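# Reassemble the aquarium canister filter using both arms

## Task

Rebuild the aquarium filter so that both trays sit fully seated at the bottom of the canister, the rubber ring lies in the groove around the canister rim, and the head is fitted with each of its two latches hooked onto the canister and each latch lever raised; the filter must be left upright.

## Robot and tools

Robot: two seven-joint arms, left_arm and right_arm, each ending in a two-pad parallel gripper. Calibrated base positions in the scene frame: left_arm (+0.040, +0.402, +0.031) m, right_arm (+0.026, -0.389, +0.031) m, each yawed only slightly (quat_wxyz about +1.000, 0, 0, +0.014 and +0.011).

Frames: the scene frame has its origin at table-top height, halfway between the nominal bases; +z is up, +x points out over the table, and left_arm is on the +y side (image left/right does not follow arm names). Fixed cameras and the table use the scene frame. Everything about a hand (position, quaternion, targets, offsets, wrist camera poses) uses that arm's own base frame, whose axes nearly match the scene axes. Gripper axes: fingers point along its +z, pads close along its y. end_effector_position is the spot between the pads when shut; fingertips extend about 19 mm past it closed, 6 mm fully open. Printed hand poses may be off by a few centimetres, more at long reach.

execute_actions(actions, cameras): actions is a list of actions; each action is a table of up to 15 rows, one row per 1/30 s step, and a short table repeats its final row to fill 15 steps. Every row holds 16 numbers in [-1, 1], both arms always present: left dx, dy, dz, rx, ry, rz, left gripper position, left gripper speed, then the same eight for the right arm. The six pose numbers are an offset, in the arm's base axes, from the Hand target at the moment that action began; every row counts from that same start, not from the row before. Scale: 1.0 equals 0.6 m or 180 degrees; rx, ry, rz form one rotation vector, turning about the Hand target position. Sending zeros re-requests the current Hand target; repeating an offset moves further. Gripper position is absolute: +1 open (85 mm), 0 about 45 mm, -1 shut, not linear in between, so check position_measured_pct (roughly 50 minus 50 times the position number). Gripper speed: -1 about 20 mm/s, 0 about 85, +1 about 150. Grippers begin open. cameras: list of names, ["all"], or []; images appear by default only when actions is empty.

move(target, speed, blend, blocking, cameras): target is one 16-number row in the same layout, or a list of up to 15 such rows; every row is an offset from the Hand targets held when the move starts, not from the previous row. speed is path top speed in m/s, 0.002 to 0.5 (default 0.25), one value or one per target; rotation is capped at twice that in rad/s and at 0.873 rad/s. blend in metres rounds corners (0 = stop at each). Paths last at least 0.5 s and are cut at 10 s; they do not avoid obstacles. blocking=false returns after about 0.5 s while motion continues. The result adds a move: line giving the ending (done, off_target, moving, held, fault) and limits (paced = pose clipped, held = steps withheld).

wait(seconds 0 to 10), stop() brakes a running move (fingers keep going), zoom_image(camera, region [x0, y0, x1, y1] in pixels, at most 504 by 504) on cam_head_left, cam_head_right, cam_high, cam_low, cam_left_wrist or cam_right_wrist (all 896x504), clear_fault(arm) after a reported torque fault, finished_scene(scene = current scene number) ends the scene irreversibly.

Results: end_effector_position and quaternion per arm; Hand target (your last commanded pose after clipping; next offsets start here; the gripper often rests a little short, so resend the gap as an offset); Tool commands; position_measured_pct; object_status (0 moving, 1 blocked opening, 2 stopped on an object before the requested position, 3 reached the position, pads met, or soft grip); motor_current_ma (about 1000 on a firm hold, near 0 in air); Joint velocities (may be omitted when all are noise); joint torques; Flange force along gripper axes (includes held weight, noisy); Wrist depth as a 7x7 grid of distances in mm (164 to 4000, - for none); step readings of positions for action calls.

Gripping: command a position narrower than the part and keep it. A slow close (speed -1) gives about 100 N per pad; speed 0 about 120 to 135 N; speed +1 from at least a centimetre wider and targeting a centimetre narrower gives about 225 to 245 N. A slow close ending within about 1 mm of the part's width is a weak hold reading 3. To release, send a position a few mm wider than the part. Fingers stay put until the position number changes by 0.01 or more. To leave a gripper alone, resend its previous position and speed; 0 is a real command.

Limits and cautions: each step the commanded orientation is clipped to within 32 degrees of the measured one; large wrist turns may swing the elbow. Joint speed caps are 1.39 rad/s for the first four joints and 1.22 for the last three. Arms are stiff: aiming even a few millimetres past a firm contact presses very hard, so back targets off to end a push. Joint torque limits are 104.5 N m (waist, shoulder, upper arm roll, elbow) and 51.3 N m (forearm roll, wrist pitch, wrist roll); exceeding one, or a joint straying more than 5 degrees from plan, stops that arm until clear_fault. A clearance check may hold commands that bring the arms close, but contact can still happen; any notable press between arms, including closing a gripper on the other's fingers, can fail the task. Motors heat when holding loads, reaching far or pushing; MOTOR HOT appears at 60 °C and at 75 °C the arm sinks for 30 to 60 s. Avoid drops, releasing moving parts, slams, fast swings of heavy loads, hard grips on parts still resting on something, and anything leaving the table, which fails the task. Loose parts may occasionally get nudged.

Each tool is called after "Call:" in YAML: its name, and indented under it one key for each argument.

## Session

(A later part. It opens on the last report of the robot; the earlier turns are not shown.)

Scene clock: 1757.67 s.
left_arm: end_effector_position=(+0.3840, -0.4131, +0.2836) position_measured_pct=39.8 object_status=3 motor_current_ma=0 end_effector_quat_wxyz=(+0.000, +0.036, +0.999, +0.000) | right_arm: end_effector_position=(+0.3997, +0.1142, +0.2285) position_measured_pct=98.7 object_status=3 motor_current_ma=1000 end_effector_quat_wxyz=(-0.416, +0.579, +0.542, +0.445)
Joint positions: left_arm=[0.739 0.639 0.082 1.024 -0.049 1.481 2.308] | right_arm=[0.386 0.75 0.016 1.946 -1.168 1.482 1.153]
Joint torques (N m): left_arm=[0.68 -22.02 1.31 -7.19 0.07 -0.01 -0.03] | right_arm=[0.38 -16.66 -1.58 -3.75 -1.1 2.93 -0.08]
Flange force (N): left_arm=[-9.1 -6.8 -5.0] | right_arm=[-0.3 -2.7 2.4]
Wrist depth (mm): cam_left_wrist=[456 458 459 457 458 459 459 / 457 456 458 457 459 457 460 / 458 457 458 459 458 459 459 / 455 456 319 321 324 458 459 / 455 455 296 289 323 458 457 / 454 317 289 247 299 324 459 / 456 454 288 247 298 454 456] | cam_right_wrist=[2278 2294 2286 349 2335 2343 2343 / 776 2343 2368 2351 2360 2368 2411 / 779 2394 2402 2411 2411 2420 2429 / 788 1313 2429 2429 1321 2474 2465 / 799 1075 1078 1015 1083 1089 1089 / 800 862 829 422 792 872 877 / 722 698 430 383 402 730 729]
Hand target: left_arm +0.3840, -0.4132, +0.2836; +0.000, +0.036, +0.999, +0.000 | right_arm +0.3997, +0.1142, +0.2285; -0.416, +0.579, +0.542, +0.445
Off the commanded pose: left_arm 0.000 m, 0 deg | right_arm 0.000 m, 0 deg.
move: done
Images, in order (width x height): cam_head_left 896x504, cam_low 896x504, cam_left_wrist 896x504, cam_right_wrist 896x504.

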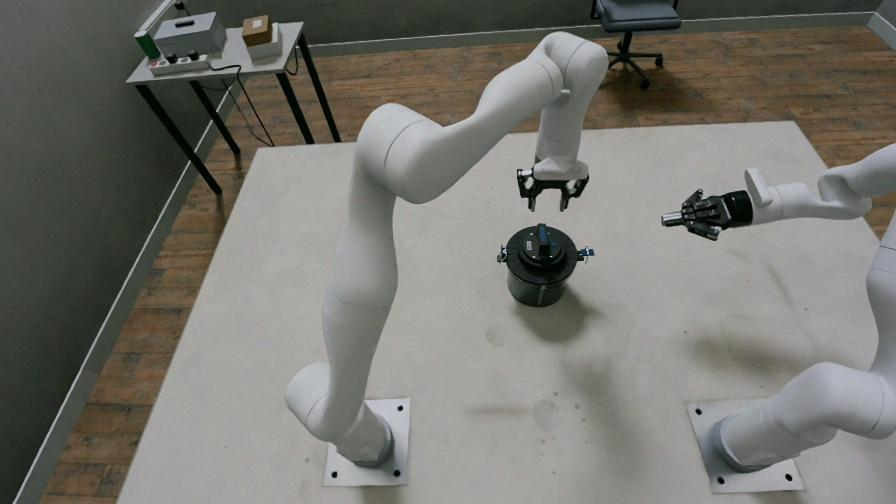

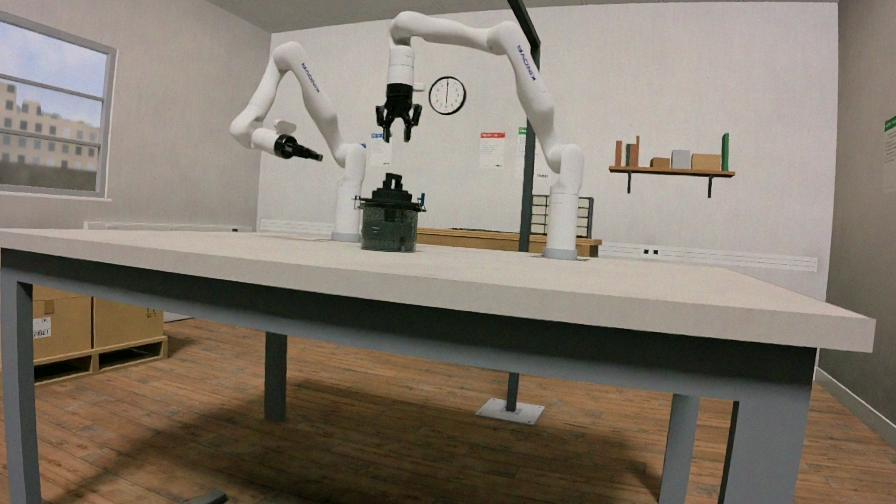

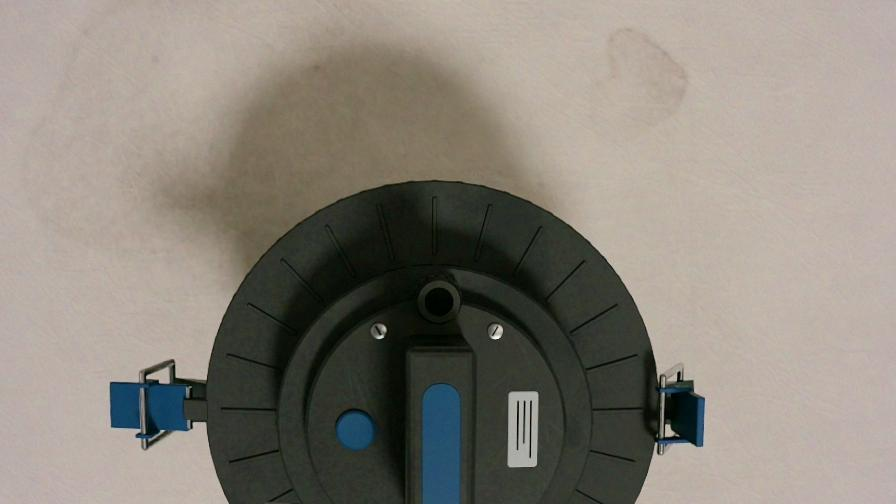

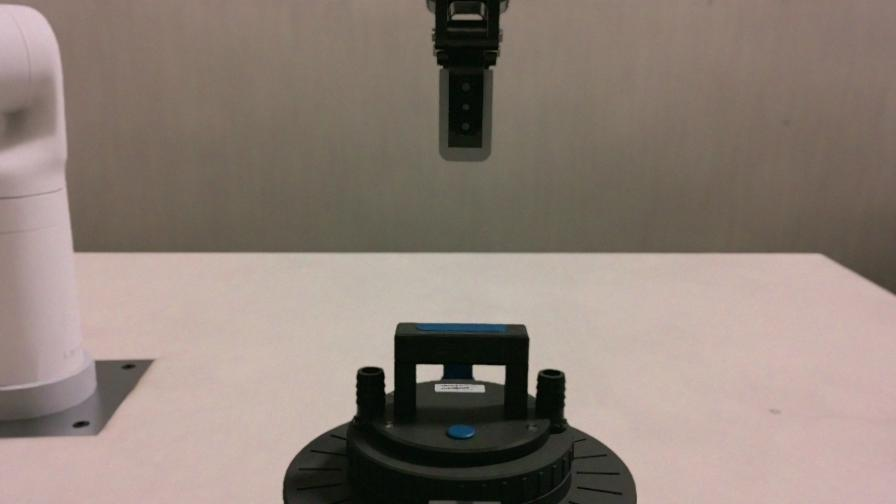

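Call:
move:
  target:
    - [0,-0.0025,-0.12,0,0,0,0.2,0,0,0,0,0,0,0,-1,0]
    - [0,-0.0025,-0.19,0,0,0,0.2,0,0,0,0,0,0,0,-1,0]
    - [0,-0.0025,-0.19,0,0,0,-0.8,-1,0,0,0,0,0,0,-1,0]
  speed: [0.15,0.05,0.05]
  cameras: ["cam_low","cam_right_wrist"]

Call:
wait:
  seconds: 1.0

Call:
zoom_image:
  camera: "cam_low"
  region: [340, 160, 450, 260]

Scene clock: 1773.87 s.
left_arm: end_effector_position=(+0.3840, -0.4147, +0.1695) position_measured_pct=77.5 object_status=0 motor_current_ma=1000 end_effector_quat_wxyz=(+0.000, +0.036, +0.999, +0.000) | right_arm: end_effector_position=(+0.3997, +0.1142, +0.2285) position_measured_pct=98.7 object_status=3 motor_current_ma=1000 end_effector_quat_wxyz=(-0.416, +0.579, +0.542, +0.445)
Joint positions: left_arm=[0.743 0.714 0.07 1.259 -0.05 1.171 2.314] | right_arm=[0.386 0.75 0.016 1.946 -1.168 1.482 1.153]
Joint torques (N m): left_arm=[1.44 -22.64 1.37 -5.87 -0.29 0.77 -0.23] | right_arm=[0.36 -16.67 -1.58 -3.74 -1.07 2.96 -0.08]
Flange force (N): left_arm=[-9.7 -6.1 -1.3] | right_arm=[-0.3 -2.7 2.4]
Wrist depth (mm): cam_left_wrist=[345 344 345 345 345 347 346 / 343 344 343 345 344 344 345 / 344 343 206 208 209 344 346 / 343 206 206 207 209 344 345 / 342 206 183 183 185 210 344 / 342 205 175 171 177 210 344 / 204 182 175 - 177 211 202] | cam_right_wrist=[2278 2310 347 346 358 2326 2351 / 779 2385 2360 354 369 2385 2385 / 780 2429 2402 378 2411 2411 2420 / 790 1308 2438 345 1329 2474 2493 / 799 1068 1075 405 1023 1087 1089 / 801 867 829 405 798 872 876 / 722 699 430 384 404 733 732]
Hand target: left_arm +0.3840, -0.4147, +0.1696; +0.000, +0.036, +0.999, +0.000 | right_arm +0.3997, +0.1142, +0.2285; -0.416, +0.579, +0.542, +0.445
Off the commanded pose: left_arm 0.000 m, 0 deg | right_arm 0.000 m, 0 deg.
move: done
Images, in order (width x height): cam_low 896x504, cam_right_wrist 896x504.

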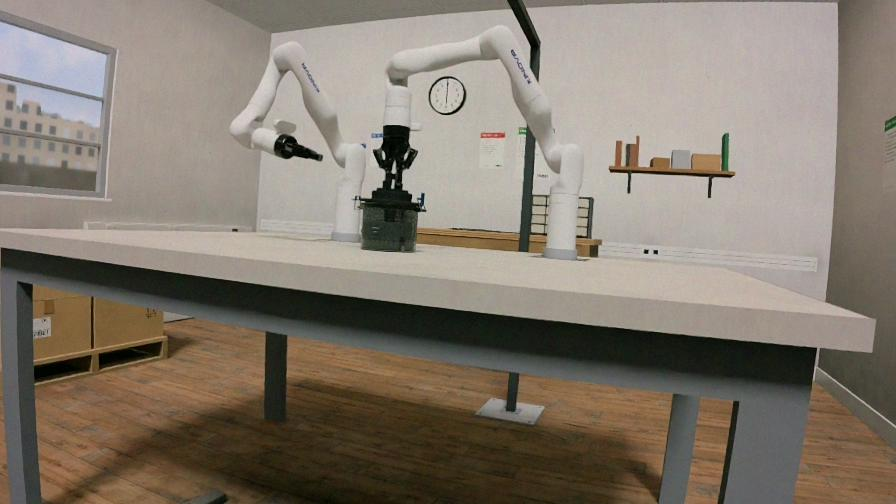

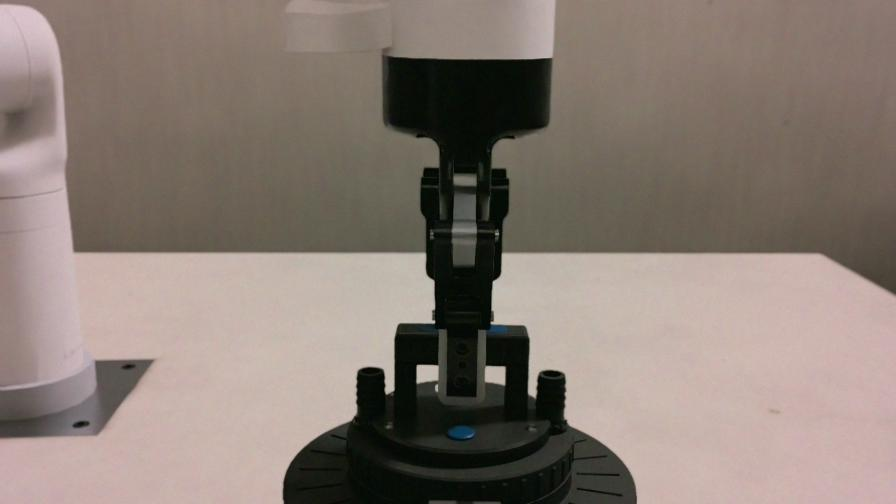

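Scene clock: 1774.87 s.
left_arm: end_effector_position=(+0.3840, -0.4147, +0.1696) position_measured_pct=77.5 object_status=2 motor_current_ma=1000 end_effector_quat_wxyz=(+0.000, +0.036, +0.999, +0.000) | right_arm: end_effector_position=(+0.3997, +0.1142, +0.2285) position_measured_pct=98.7 object_status=3 motor_current_ma=1000 end_effector_quat_wxyz=(-0.416, +0.579, +0.542, +0.445)
Joint positions: left_arm=[0.743 0.714 0.07 1.259 -0.05 1.171 2.314] | right_arm=[0.386 0.75 0.016 1.946 -1.168 1.482 1.153]
Joint torques (N m): left_arm=[1.58 -22.98 1.56 -6.16 -0.15 0.61 -0.21] | right_arm=[0.36 -16.66 -1.58 -3.76 -1.09 2.93 -0.09]
Flange force (N): left_arm=[-9.7 -5.8 -0.8] | right_arm=[-0.3 -2.8 2.4]
Wrist depth (mm): cam_left_wrist=[344 344 345 345 347 344 346 / 345 344 344 344 345 344 346 / 343 343 207 208 210 345 345 / 342 205 207 207 209 344 345 / 343 205 183 184 185 210 344 / 341 205 175 171 177 210 344 / 205 182 175 - 177 210 202] | cam_right_wrist=[2271 2294 347 346 358 2310 2335 / 778 2318 2351 353 369 2385 2385 / 782 2394 2385 378 2411 2394 2411 / 789 1308 2438 345 1326 2456 2474 / 800 1066 1076 406 1018 1089 1092 / 798 868 826 405 795 870 872 / 725 696 430 384 403 729 730]
Hand target: left_arm +0.3841, -0.4147, +0.1696; +0.000, +0.036, +0.999, +0.000 | right_arm +0.3997, +0.1142, +0.2285; -0.416, +0.579, +0.542, +0.445
Tool commands: left_gripper/position=-0.8 left_gripper/speed=-1.0 right_gripper/position=-1.0 right_gripper/speed=+0.0
Off the commanded pose: left_arm 0.000 m, 0 deg | right_arm 0.000 m, 0 deg.
wait: 1.00 s; at rest by 0.17 s

Scaled by 4.582 from the camera's 896x504 image, which has a finer 1280x720 frame.
This view is cut from an older image: the scene may have changed since it was taken.

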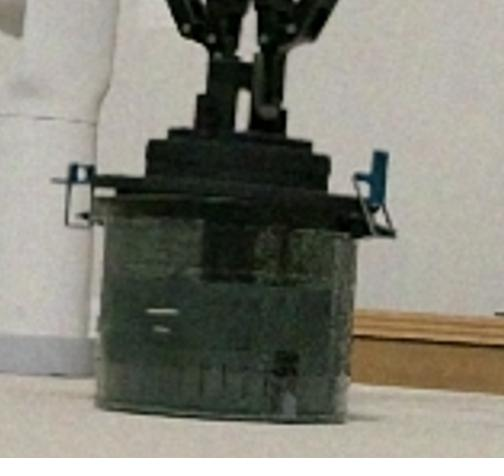

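Call:
move:
  target: [0,0,-0.004,0,0,0,-0.8,-1,0,0,0,0,0,0,-1,0]
  speed: 0.01

Call:
move:
  target: [0,0,-0.002,0,0,0,-0.8,-1,0,0,0,0,0,0,-1,0]
  speed: 0.01
  cameras: ["cam_left_wrist","cam_low"]

Call:
zoom_image:
  camera: "cam_low"
  region: [340, 160, 450, 260]

Scene clock: 1782.97 s.
left_arm: end_effector_position=(+0.3841, -0.4147, +0.1673) position_measured_pct=77.5 object_status=2 motor_current_ma=1000 end_effector_quat_wxyz=(+0.000, +0.036, +0.999, +0.000) | right_arm: end_effector_position=(+0.3997, +0.1142, +0.2285) position_measured_pct=98.7 object_status=3 motor_current_ma=1000 end_effector_quat_wxyz=(-0.416, +0.579, +0.542, +0.445)
Joint positions: left_arm=[0.743 0.716 0.07 1.263 -0.05 1.165 2.314] | right_arm=[0.386 0.75 0.016 1.946 -1.168 1.482 1.153]
Joint torques (N m): left_arm=[-0.71 -4.44 -0.82 2.3 -0.86 -0.23 -0.26] | right_arm=[0.36 -16.66 -1.58 -3.74 -1.09 2.95 -0.07]
Flange force (N): left_arm=[-5.1 -7.1 -34.3] | right_arm=[-0.3 -2.7 2.4]
Wrist depth (mm): cam_left_wrist=[343 344 345 343 343 344 344 / 344 343 342 344 344 344 345 / 343 342 207 208 209 344 344 / 342 206 207 207 208 210 343 / 342 206 183 183 184 209 343 / 341 205 175 171 177 209 343 / 205 182 175 - 177 209 203] | cam_right_wrist=[2278 2302 348 346 358 2351 2351 / 778 2360 2343 353 366 2360 2402 / 778 2420 2411 377 2447 2438 2438 / 790 1313 2456 344 1323 2456 2465 / 800 1068 1078 405 1020 1085 1087 / 797 867 827 405 793 875 878 / 722 697 434 383 406 729 732]
Hand target: left_arm +0.3840, -0.4147, +0.1672; +0.000, +0.036, +0.999, +0.000 | right_arm +0.3997, +0.1142, +0.2285; -0.416, +0.579, +0.542, +0.445
Off the commanded pose: left_arm 0.000 m, 0 deg | right_arm 0.000 m, 0 deg.
move: done

Scene clock: 1783.67 s.
left_arm: end_effector_position=(+0.3841, -0.4147, +0.1660) position_measured_pct=77.5 object_status=2 motor_current_ma=1000 end_effector_quat_wxyz=(+0.000, +0.036, +0.999, +0.000) | right_arm: end_effector_position=(+0.3997, +0.1142, +0.2285) position_measured_pct=98.7 object_status=3 motor_current_ma=1000 end_effector_quat_wxyz=(-0.416, +0.579, +0.542, +0.445)
Joint positions: left_arm=[0.743 0.717 0.07 1.265 -0.05 1.162 2.314] | right_arm=[0.386 0.75 0.016 1.946 -1.168 1.482 1.153]
Joint torques (N m): left_arm=[-2.17 6.93 -2.29 7.24 -1.47 -1.02 -0.34] | right_arm=[0.31 -16.66 -1.58 -3.77 -1.11 2.93 -0.05]
Flange force (N): left_arm=[-1.8 -7.7 -55.2] | right_arm=[-0.2 -2.7 2.3]
Wrist depth (mm): cam_left_wrist=[342 343 343 342 342 342 344 / 343 342 342 342 342 342 343 / 342 342 207 207 208 344 342 / 341 206 207 207 208 209 343 / 342 206 183 - 184 209 342 / 341 206 175 171 176 208 342 / 205 183 175 - 176 209 199] | cam_right_wrist=[2271 2302 349 345 357 2318 2335 / 779 2376 2368 353 365 2385 2394 / 782 2385 2368 377 2438 2438 2438 / 793 1305 2447 343 1323 2456 2465 / 798 1071 1078 405 1020 1083 1087 / 800 866 829 407 794 875 872 / 721 697 434 383 407 729 729]
Hand target: left_arm +0.3840, -0.4147, +0.1660; +0.000, +0.036, +0.999, +0.000 | right_arm +0.3997, +0.1142, +0.2285; -0.416, +0.579, +0.542, +0.445
Off the commanded pose: left_arm 0.000 m, 0 deg | right_arm 0.000 m, 0 deg.
move: done
Images, in order (width x height): cam_low 896x504, cam_left_wrist 896x504.

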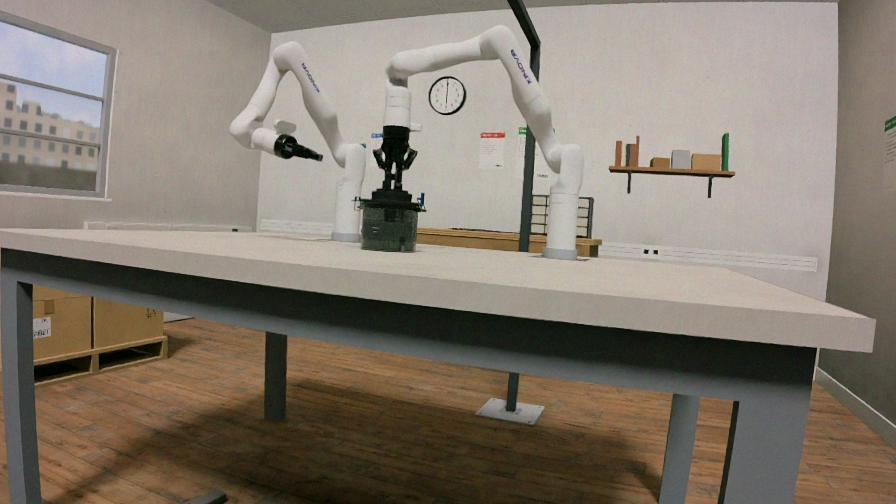

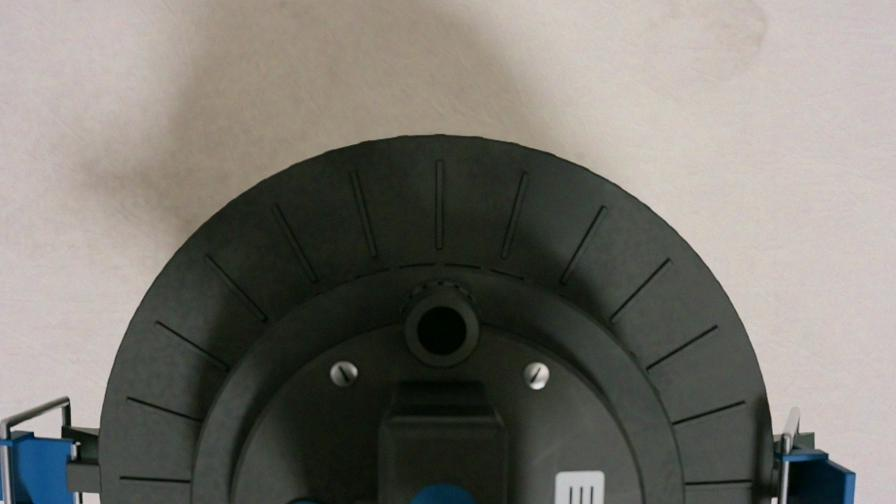

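Scaled by 4.582 from the camera's 896x504 image, which has a finer 1280x720 frame.

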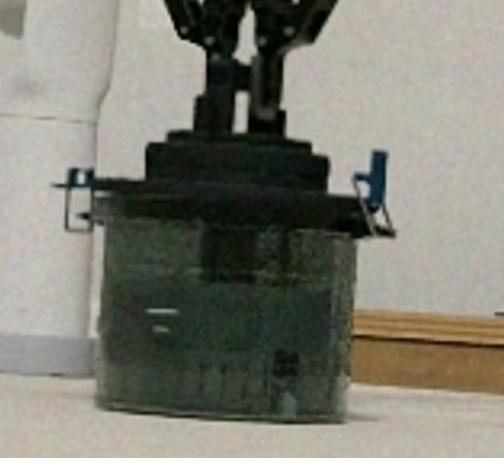

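Call:
move:
  target:
    - [0,0,0,0,0,0,-0.8,-1,0.002,0.02,-0.231,0,0,0,-1,0]
    - [0,0,0,0,0,0,-0.8,-1,0.0098,0.1635,-0.231,0,0,0,-1,0]
  speed: [0.12,0.06]
  blend: [0.02,0]
  cameras: ["cam_right_wrist","cam_low"]

Call:
zoom_image:
  camera: "cam_low"
  region: [300, 170, 400, 245]

Call:
zoom_image:
  camera: "cam_right_wrist"
  region: [300, 250, 600, 504]

Scene clock: 1800.83 s.
left_arm: end_effector_position=(+0.3841, -0.4147, +0.1660) position_measured_pct=77.5 object_status=2 motor_current_ma=1000 end_effector_quat_wxyz=(+0.000, +0.036, +0.999, +0.000) | right_arm: end_effector_position=(+0.4056, +0.2122, +0.0900) position_measured_pct=98.7 object_status=3 motor_current_ma=1000 end_effector_quat_wxyz=(-0.416, +0.579, +0.542, +0.445)
Joint positions: left_arm=[0.743 0.717 0.07 1.265 -0.05 1.162 2.314] | right_arm=[0.237 1.079 -0.103 1.983 -1.416 1.231 1.472]
Joint torques (N m): left_arm=[-2.19 7.46 -2.35 7.55 -1.49 -0.88 -0.35] | right_arm=[0.37 -17.95 -3 -1.29 -0.3 3.29 -0.03]
Flange force (N): left_arm=[-1.6 -7.7 -55.9] | right_arm=[0.8 -3.1 1.2]
Wrist depth (mm): cam_left_wrist=[342 342 343 343 344 343 343 / 342 342 342 342 342 344 343 / 342 341 207 207 208 343 343 / 342 206 206 207 208 209 342 / 342 206 183 - 184 209 342 / 342 206 175 171 176 209 343 / 206 182 175 - 176 209 198] | cam_right_wrist=[2210 2188 2203 276 276 2240 2263 / 2225 2248 2248 276 282 2286 2310 / 1128 1135 279 269 280 2302 2326 / 794 862 264 246 255 814 877 / 651 586 236 226 230 246 630 / 505 528 323 190 231 509 536 / 442 427 288 276 277 431 447]
Hand target: left_arm +0.3841, -0.4147, +0.1660; +0.000, +0.036, +0.999, +0.000 | right_arm +0.4055, +0.2123, +0.0900; -0.416, +0.579, +0.542, +0.445
Off the commanded pose: left_arm 0.000 m, 0 deg | right_arm 0.000 m, 0 deg.
move: done
Images, in order (width x height): cam_low 896x504, cam_right_wrist 896x504.

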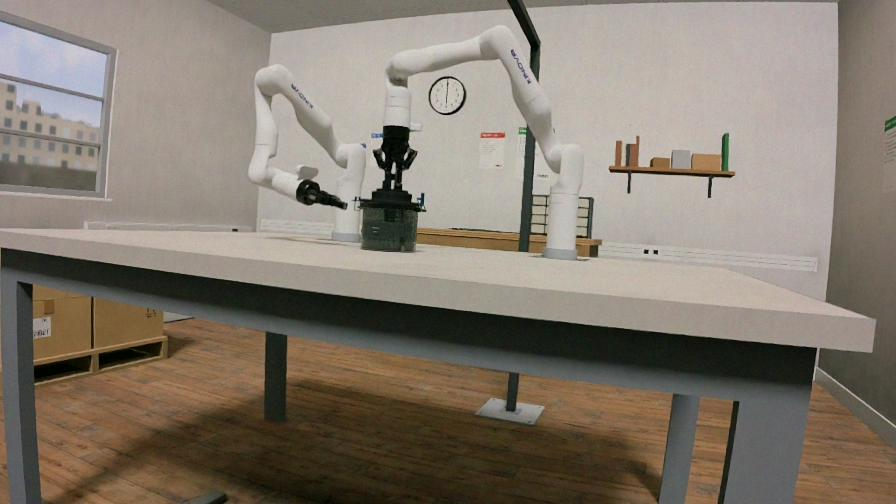

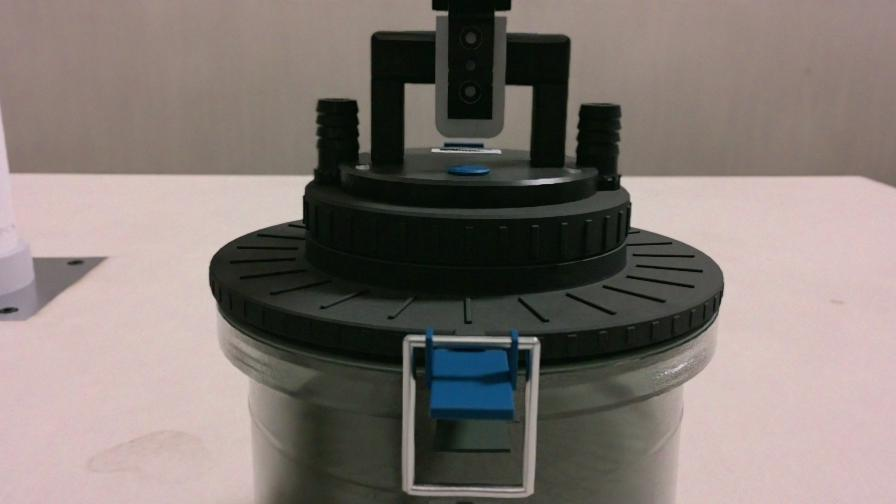

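Scaled by 5.040 from the camera's 896x504 image, which has a finer 1280x720 frame.

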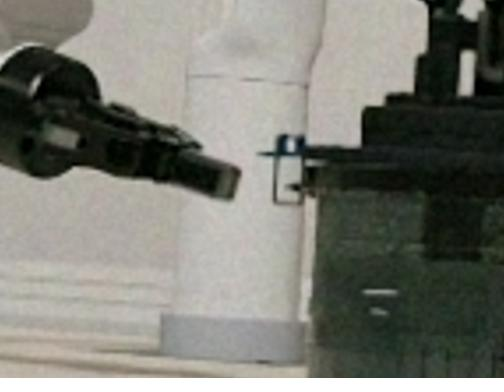

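Scaled by 1.680 from the camera's 896x504 image, which has a finer 1280x720 frame.

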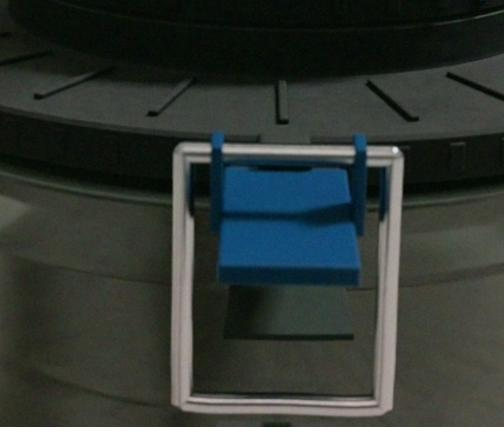

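Call:
move:
  target: [0,0,0,0,0,0,-0.8,-1,0.006,0.0308,0.004,0,0,0,-1,0]
  speed: 0.04
  cameras: ["cam_right_wrist","cam_low"]

Call:
zoom_image:
  camera: "cam_low"
  region: [320, 180, 400, 240]

Scene clock: 1814.20 s.
left_arm: end_effector_position=(+0.3841, -0.4147, +0.1660) position_measured_pct=77.5 object_status=2 motor_current_ma=1000 end_effector_quat_wxyz=(+0.000, +0.036, +0.999, +0.000) | right_arm: end_effector_position=(+0.4092, +0.2307, +0.0923) position_measured_pct=98.7 object_status=3 motor_current_ma=1000 end_effector_quat_wxyz=(-0.416, +0.579, +0.542, +0.445)
Joint positions: left_arm=[0.743 0.717 0.07 1.265 -0.05 1.162 2.314] | right_arm=[0.205 1.074 -0.124 1.985 -1.456 1.209 1.469]
Joint torques (N m): left_arm=[-2.14 7.46 -2.35 7.55 -1.5 -0.88 -0.35] | right_arm=[0.52 -17.96 -3.04 -1.4 -0.2 3.17 -0.07]
Flange force (N): left_arm=[-1.7 -7.6 -55.9] | right_arm=[0.9 -3.0 1.5]
Wrist depth (mm): cam_left_wrist=[343 344 344 343 343 343 344 / 342 342 343 343 343 343 342 / 343 343 207 207 208 343 343 / 341 206 207 207 208 208 343 / 342 206 183 - 184 209 343 / 342 206 175 171 176 209 342 / 206 183 175 - 176 209 199] | cam_right_wrist=[2174 2181 2210 258 2210 2210 2225 / 2240 2232 267 251 262 2271 2286 / 2240 1143 267 258 266 1167 2286 / 805 810 248 229 239 821 891 / 658 243 230 229 232 249 676 / 508 510 215 179 207 493 542 / 447 431 289 172 284 434 453]
Hand target: left_arm +0.3841, -0.4147, +0.1660; +0.000, +0.036, +0.999, +0.000 | right_arm +0.4092, +0.2307, +0.0924; -0.416, +0.579, +0.542, +0.445
Off the commanded pose: left_arm 0.000 m, 0 deg | right_arm 0.000 m, 0 deg.
move: done
Images, in order (width x height): cam_low 896x504, cam_right_wrist 896x504.

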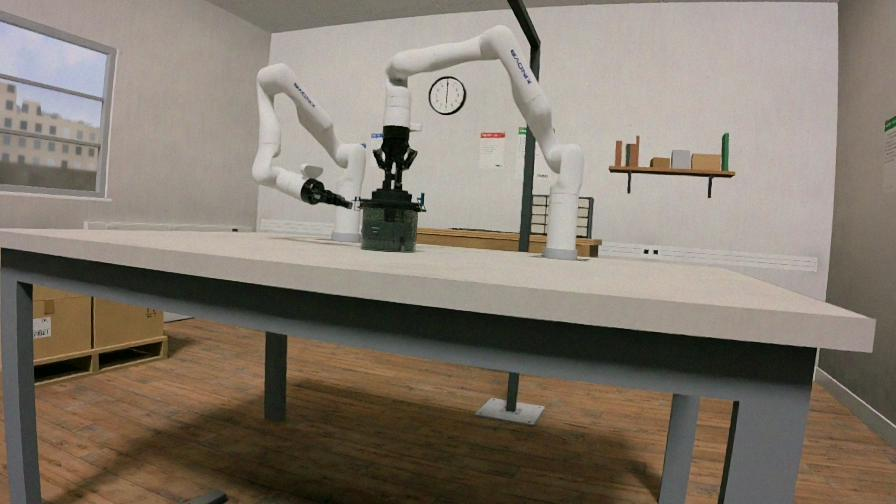

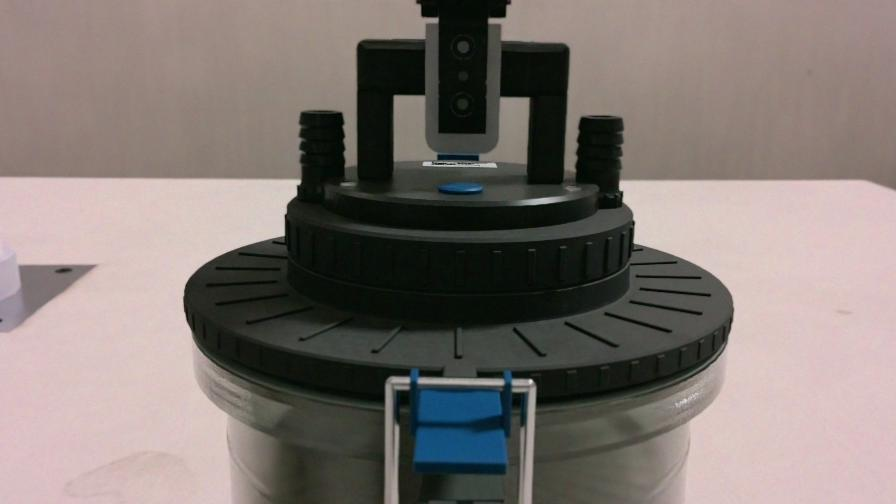

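Scaled by 6.300 from the camera's 896x504 image, which has a finer 1280x720 frame.

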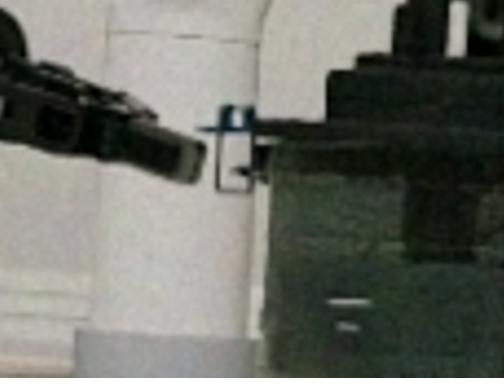

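Call:
move:
  target:
    - [0,0,0,0,0,0,-0.8,-1,0.001,0.0055,0.0045,0,0,0,-1,0]
    - [0,0,0,0,0,0,-0.8,-1,0.0013,0.0098,0.0288,0,0,0,-1,0]
  speed: 0.02
  blend: [0.002,0]
  cameras: ["cam_right_wrist","cam_low"]

Call:
zoom_image:
  camera: "cam_low"
  region: [320, 180, 400, 240]

Scene clock: 1836.07 s.
left_arm: end_effector_position=(+0.3841, -0.4147, +0.1660) position_measured_pct=77.5 object_status=2 motor_current_ma=1000 end_effector_quat_wxyz=(+0.000, +0.036, +0.999, +0.000) | right_arm: end_effector_position=(+0.4099, +0.2366, +0.1096) position_measured_pct=98.7 object_status=3 motor_current_ma=1000 end_effector_quat_wxyz=(-0.416, +0.579, +0.542, +0.445)
Joint positions: left_arm=[0.743 0.717 0.07 1.265 -0.05 1.162 2.314] | right_arm=[0.194 1.029 -0.131 2 -1.464 1.207 1.439]
Joint torques (N m): left_arm=[-1.83 8.25 -2.1 7.65 -1.36 -1.1 -0.34] | right_arm=[0.36 -18.86 -3.54 -1.81 -0.36 3.67 0.01]
Flange force (N): left_arm=[-1.4 -6.5 -57.3] | right_arm=[-1.9 -2.9 1.9]
Wrist depth (mm): cam_left_wrist=[343 343 342 342 343 345 344 / 342 342 342 342 344 343 343 / 342 342 207 207 208 344 344 / 343 206 207 207 208 209 342 / 342 206 183 - 184 209 342 / 341 206 175 171 176 209 342 / 206 183 175 - 176 209 198] | cam_right_wrist=[2174 2153 2174 224 - 2218 2218 / 2218 2225 2225 256 257 2240 2271 / 2271 2271 264 253 264 2294 2294 / 867 938 265 249 264 957 954 / 708 312 241 227 238 302 683 / 575 237 227 228 230 242 582 / 482 446 207 178 206 450 488]
Hand target: left_arm +0.3841, -0.4147, +0.1660; +0.000, +0.036, +0.999, +0.000 | right_arm +0.4099, +0.2366, +0.1097; -0.416, +0.579, +0.542, +0.445
Off the commanded pose: left_arm 0.000 m, 0 deg | right_arm 0.000 m, 0 deg.
move: done
Images, in order (width x height): cam_low 896x504, cam_right_wrist 896x504.

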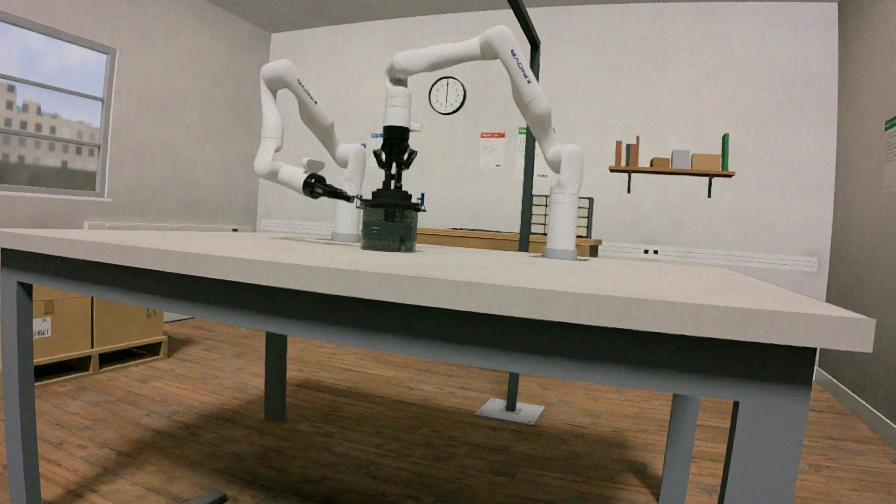

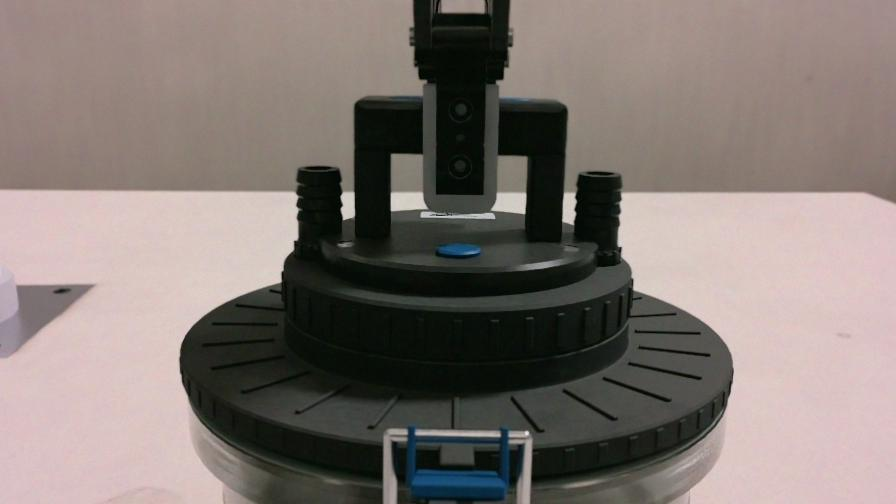

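Scaled by 6.300 from the camera's 896x504 image, which has a finer 1280x720 frame.

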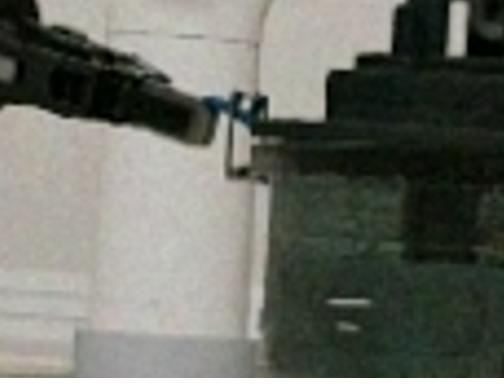

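Good. Continue to θ=50, then 65, 80.

Call:
move:
  target:
    - [0,0,0,0,0,0,-0.8,-1,0.0004,0.0045,0.0075,0,0,0,-1,0]
    - [0,0,0,0,0,0,-0.8,-1,0.0007,0.0092,0.0127,0,0,0,-1,0]
  speed: 0.015
  blend: [0.002,0]
  cameras: ["cam_right_wrist","cam_low"]

Call:
zoom_image:
  camera: "cam_low"
  region: [320, 180, 400, 240]

Scene clock: 1845.23 s.
left_arm: end_effector_position=(+0.3841, -0.4146, +0.1660) position_measured_pct=77.5 object_status=2 motor_current_ma=1000 end_effector_quat_wxyz=(+0.000, +0.036, +0.999, +0.000) | right_arm: end_effector_position=(+0.4104, +0.2421, +0.1172) position_measured_pct=98.7 object_status=3 motor_current_ma=1000 end_effector_quat_wxyz=(-0.416, +0.579, +0.542, +0.445)
Joint positions: left_arm=[0.743 0.717 0.07 1.265 -0.05 1.162 2.314] | right_arm=[0.184 1.009 -0.137 2.007 -1.474 1.203 1.427]
Joint torques (N m): left_arm=[0.63 3.44 0.18 5.93 -0.05 -0.66 -0.31] | right_arm=[-0.9 -23.89 -9.37 -2.55 -1.36 9.07 -0.16]
Flange force (N): left_arm=[-5.9 -4.7 -48.7] | right_arm=[-17.1 -4.2 2.2]
Wrist depth (mm): cam_left_wrist=[344 342 342 344 343 343 343 / 342 342 344 342 343 343 343 / 342 341 207 207 208 342 343 / 342 206 207 207 208 208 342 / 341 206 183 - 184 208 341 / 341 206 175 171 176 208 342 / 206 183 175 - 176 208 199] | cam_right_wrist=[2181 2160 2203 221 - 2203 2210 / 2218 2248 2218 2210 2263 2278 2263 / 2263 2232 259 244 257 2302 2310 / 889 957 264 255 262 975 978 / 726 691 242 231 237 698 701 / 589 243 234 225 233 260 598 / 477 226 209 181 209 224 499]
Hand target: left_arm +0.3840, -0.4147, +0.1660; +0.000, +0.036, +0.999, +0.000 | right_arm +0.4104, +0.2421, +0.1173; -0.416, +0.579, +0.542, +0.445
Off the commanded pose: left_arm 0.000 m, 0 deg | right_arm 0.000 m, 0 deg.
move: done
Images, in order (width x height): cam_low 896x504, cam_right_wrist 896x504.

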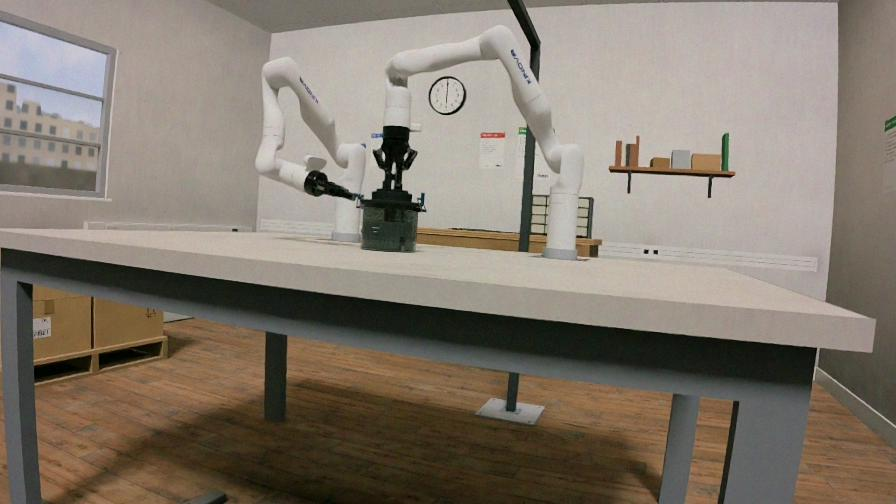

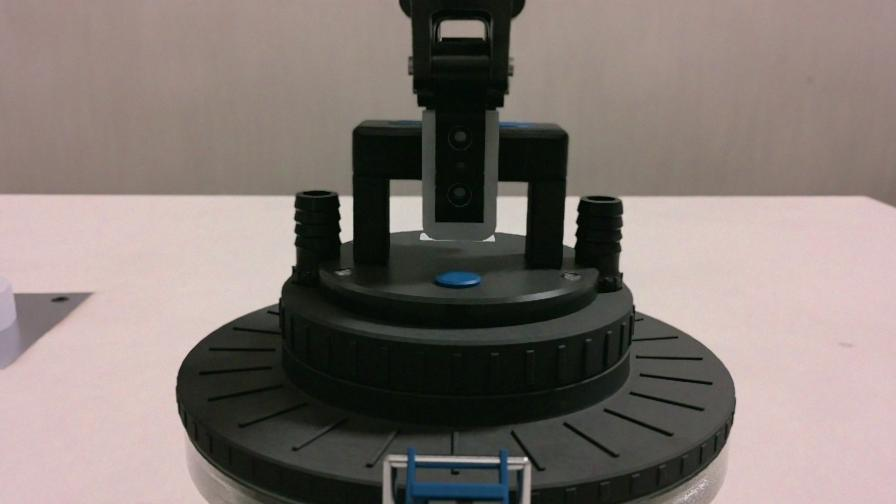

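Scaled by 6.300 from the camera's 896x504 image, which has a finer 1280x720 frame.

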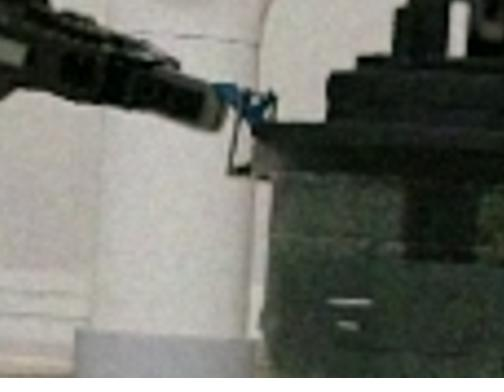

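Call:
move:
  target:
    - [0,0,0,0,0,0,-0.8,-1,0.0005,0.0095,0.0075,0,0,0,-1,0]
  speed: 0.015
  cameras: ["cam_right_wrist","cam_low"]

Call:
zoom_image:
  camera: "cam_low"
  region: [320, 180, 400, 240]

Scene clock: 1851.73 s.
left_arm: end_effector_position=(+0.3840, -0.4147, +0.1659) position_measured_pct=77.5 object_status=2 motor_current_ma=1000 end_effector_quat_wxyz=(+0.000, +0.036, +0.999, +0.000) | right_arm: end_effector_position=(+0.4107, +0.2478, +0.1217) position_measured_pct=98.7 object_status=3 motor_current_ma=1000 end_effector_quat_wxyz=(-0.416, +0.579, +0.542, +0.445)
Joint positions: left_arm=[0.743 0.717 0.07 1.265 -0.05 1.162 2.314] | right_arm=[0.174 0.998 -0.144 2.012 -1.485 1.197 1.42]
Joint torques (N m): left_arm=[-0.89 -6.12 -0.43 1.63 -0.25 -0.15 -0.16] | right_arm=[-2.5 -18.52 -6.81 -2.53 -0.78 4.7 -0.04]
Flange force (N): left_arm=[-5.5 -7.7 -31.4] | right_arm=[-3.6 -4.6 -6.0]
Wrist depth (mm): cam_left_wrist=[342 340 342 342 343 343 343 / 341 342 342 341 341 342 343 / 341 341 208 208 209 341 342 / 340 207 208 207 208 209 341 / 341 207 184 - 184 208 341 / 339 207 176 173 176 208 341 / 206 184 176 - 176 207 205] | cam_right_wrist=[2181 2167 2188 207 - 2195 2210 / 2203 2218 2240 237 - 2232 2263 / 2248 2255 256 249 252 2263 2286 / 911 981 261 249 259 999 1002 / 703 705 246 230 244 759 717 / 602 270 237 220 228 262 611 / 486 226 219 220 220 230 492]
Hand target: left_arm +0.3840, -0.4147, +0.1660; +0.000, +0.036, +0.999, +0.000 | right_arm +0.4107, +0.2478, +0.1218; -0.416, +0.579, +0.542, +0.445
Off the commanded pose: left_arm 0.000 m, 0 deg | right_arm 0.000 m, 0 deg.
move: done
Images, in order (width x height): cam_low 896x504, cam_right_wrist 896x504.

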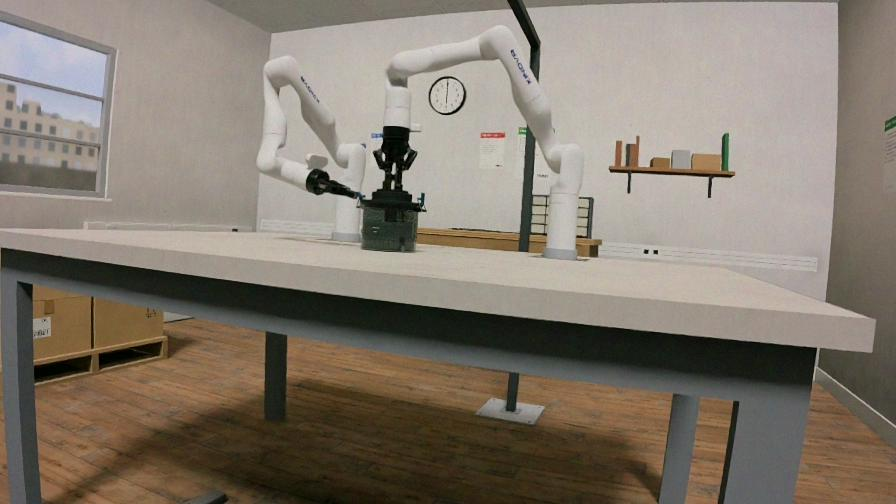

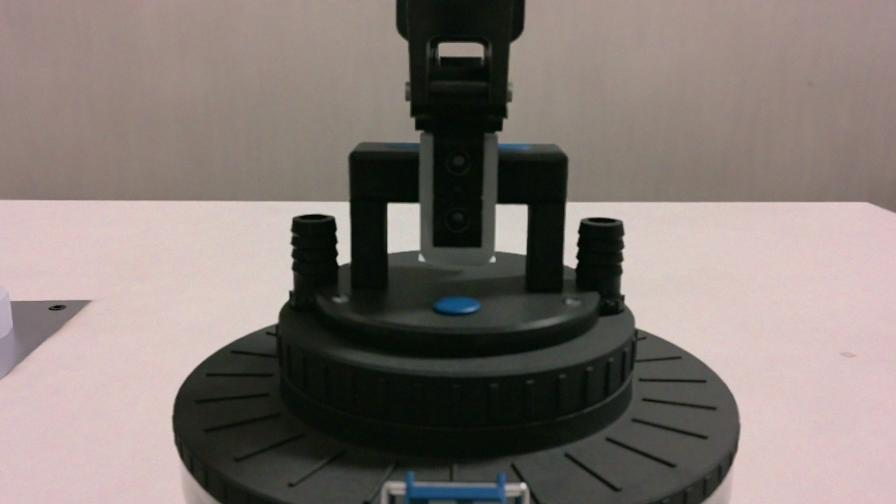

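Scaled by 6.300 from the camera's 896x504 image, which has a finer 1280x720 frame.

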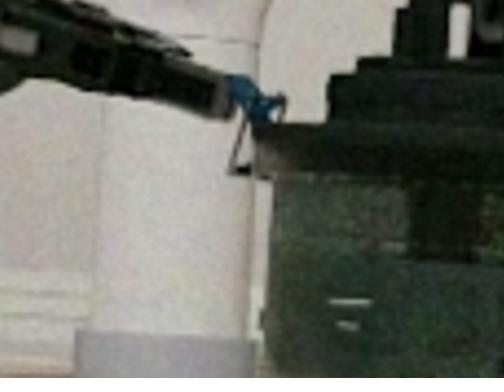

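Call:
move:
  target:
    - [0,0,0,0,0,0,-0.8,-1,0.0008,0.0108,0.0042,0,0,0,-1,0]
  speed: 0.015
  cameras: ["cam_right_wrist","cam_low"]

Call:
zoom_image:
  camera: "cam_low"
  region: [320, 180, 400, 240]

Scene clock: 1860.13 s.
left_arm: end_effector_position=(+0.3841, -0.4146, +0.1660) position_measured_pct=77.5 object_status=2 motor_current_ma=1000 end_effector_quat_wxyz=(+0.000, +0.036, +0.999, +0.000) | right_arm: end_effector_position=(+0.4111, +0.2543, +0.1243) position_measured_pct=98.7 object_status=3 motor_current_ma=1000 end_effector_quat_wxyz=(-0.416, +0.579, +0.542, +0.445)
Joint positions: left_arm=[0.743 0.717 0.07 1.265 -0.05 1.162 2.314] | right_arm=[0.163 0.992 -0.151 2.015 -1.5 1.189 1.417]
Joint torques (N m): left_arm=[1.68 -6.26 1.88 -1.09 1.13 -2.5 -0.02] | right_arm=[-6.7 -19.14 -10.73 -2.05 -0.71 6.16 -0.08]
Flange force (N): left_arm=[-3.6 0.7 -32.8] | right_arm=[-8.7 -3.3 -14.7]
Wrist depth (mm): cam_left_wrist=[342 342 341 342 342 343 342 / 341 341 341 342 342 343 343 / 340 340 208 208 208 342 342 / 340 207 208 207 208 208 342 / 340 207 184 - 184 208 342 / 340 207 175 173 176 208 341 / 207 184 175 - 176 207 205] | cam_right_wrist=[2132 2153 2174 197 - 2181 2188 / 2203 2210 2232 228 - 2240 2248 / 2255 2232 2240 245 246 2294 2278 / 917 991 257 238 254 1011 1009 / 712 709 249 236 251 764 723 / 605 276 226 216 222 266 615 / 509 225 223 218 220 226 516]
Hand target: left_arm +0.3840, -0.4147, +0.1660; +0.000, +0.036, +0.999, +0.000 | right_arm +0.4111, +0.2543, +0.1243; -0.416, +0.579, +0.542, +0.445
Off the commanded pose: left_arm 0.000 m, 0 deg | right_arm 0.000 m, 0 deg.
move: done
Images, in order (width x height): cam_low 896x504, cam_right_wrist 896x504.

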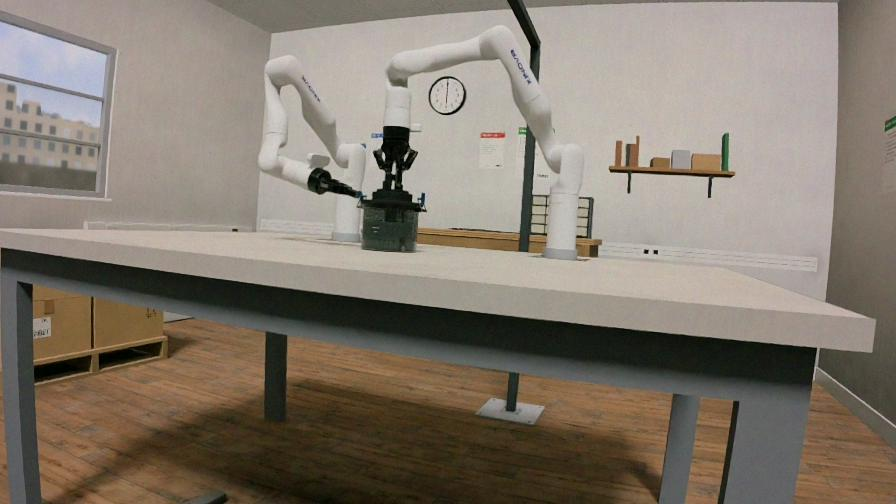

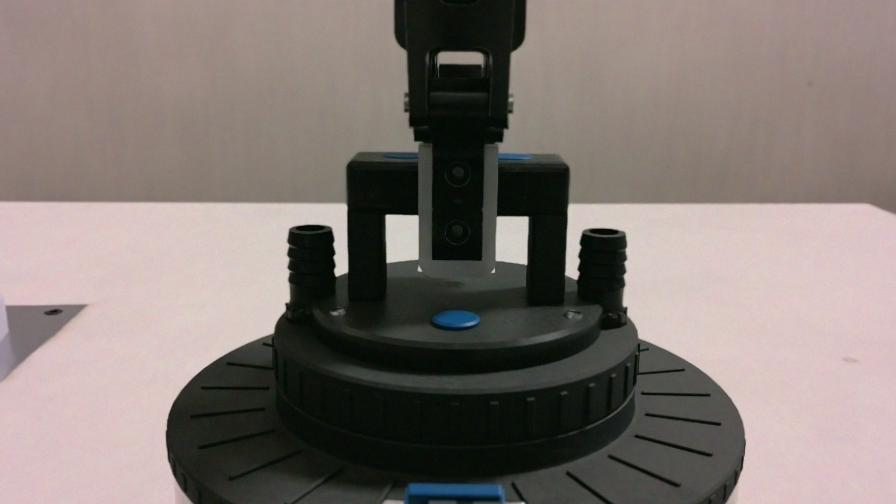

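Scaled by 6.300 from the camera's 896x504 image, which has a finer 1280x720 frame.

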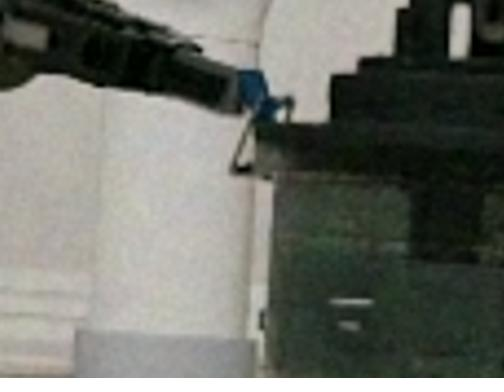

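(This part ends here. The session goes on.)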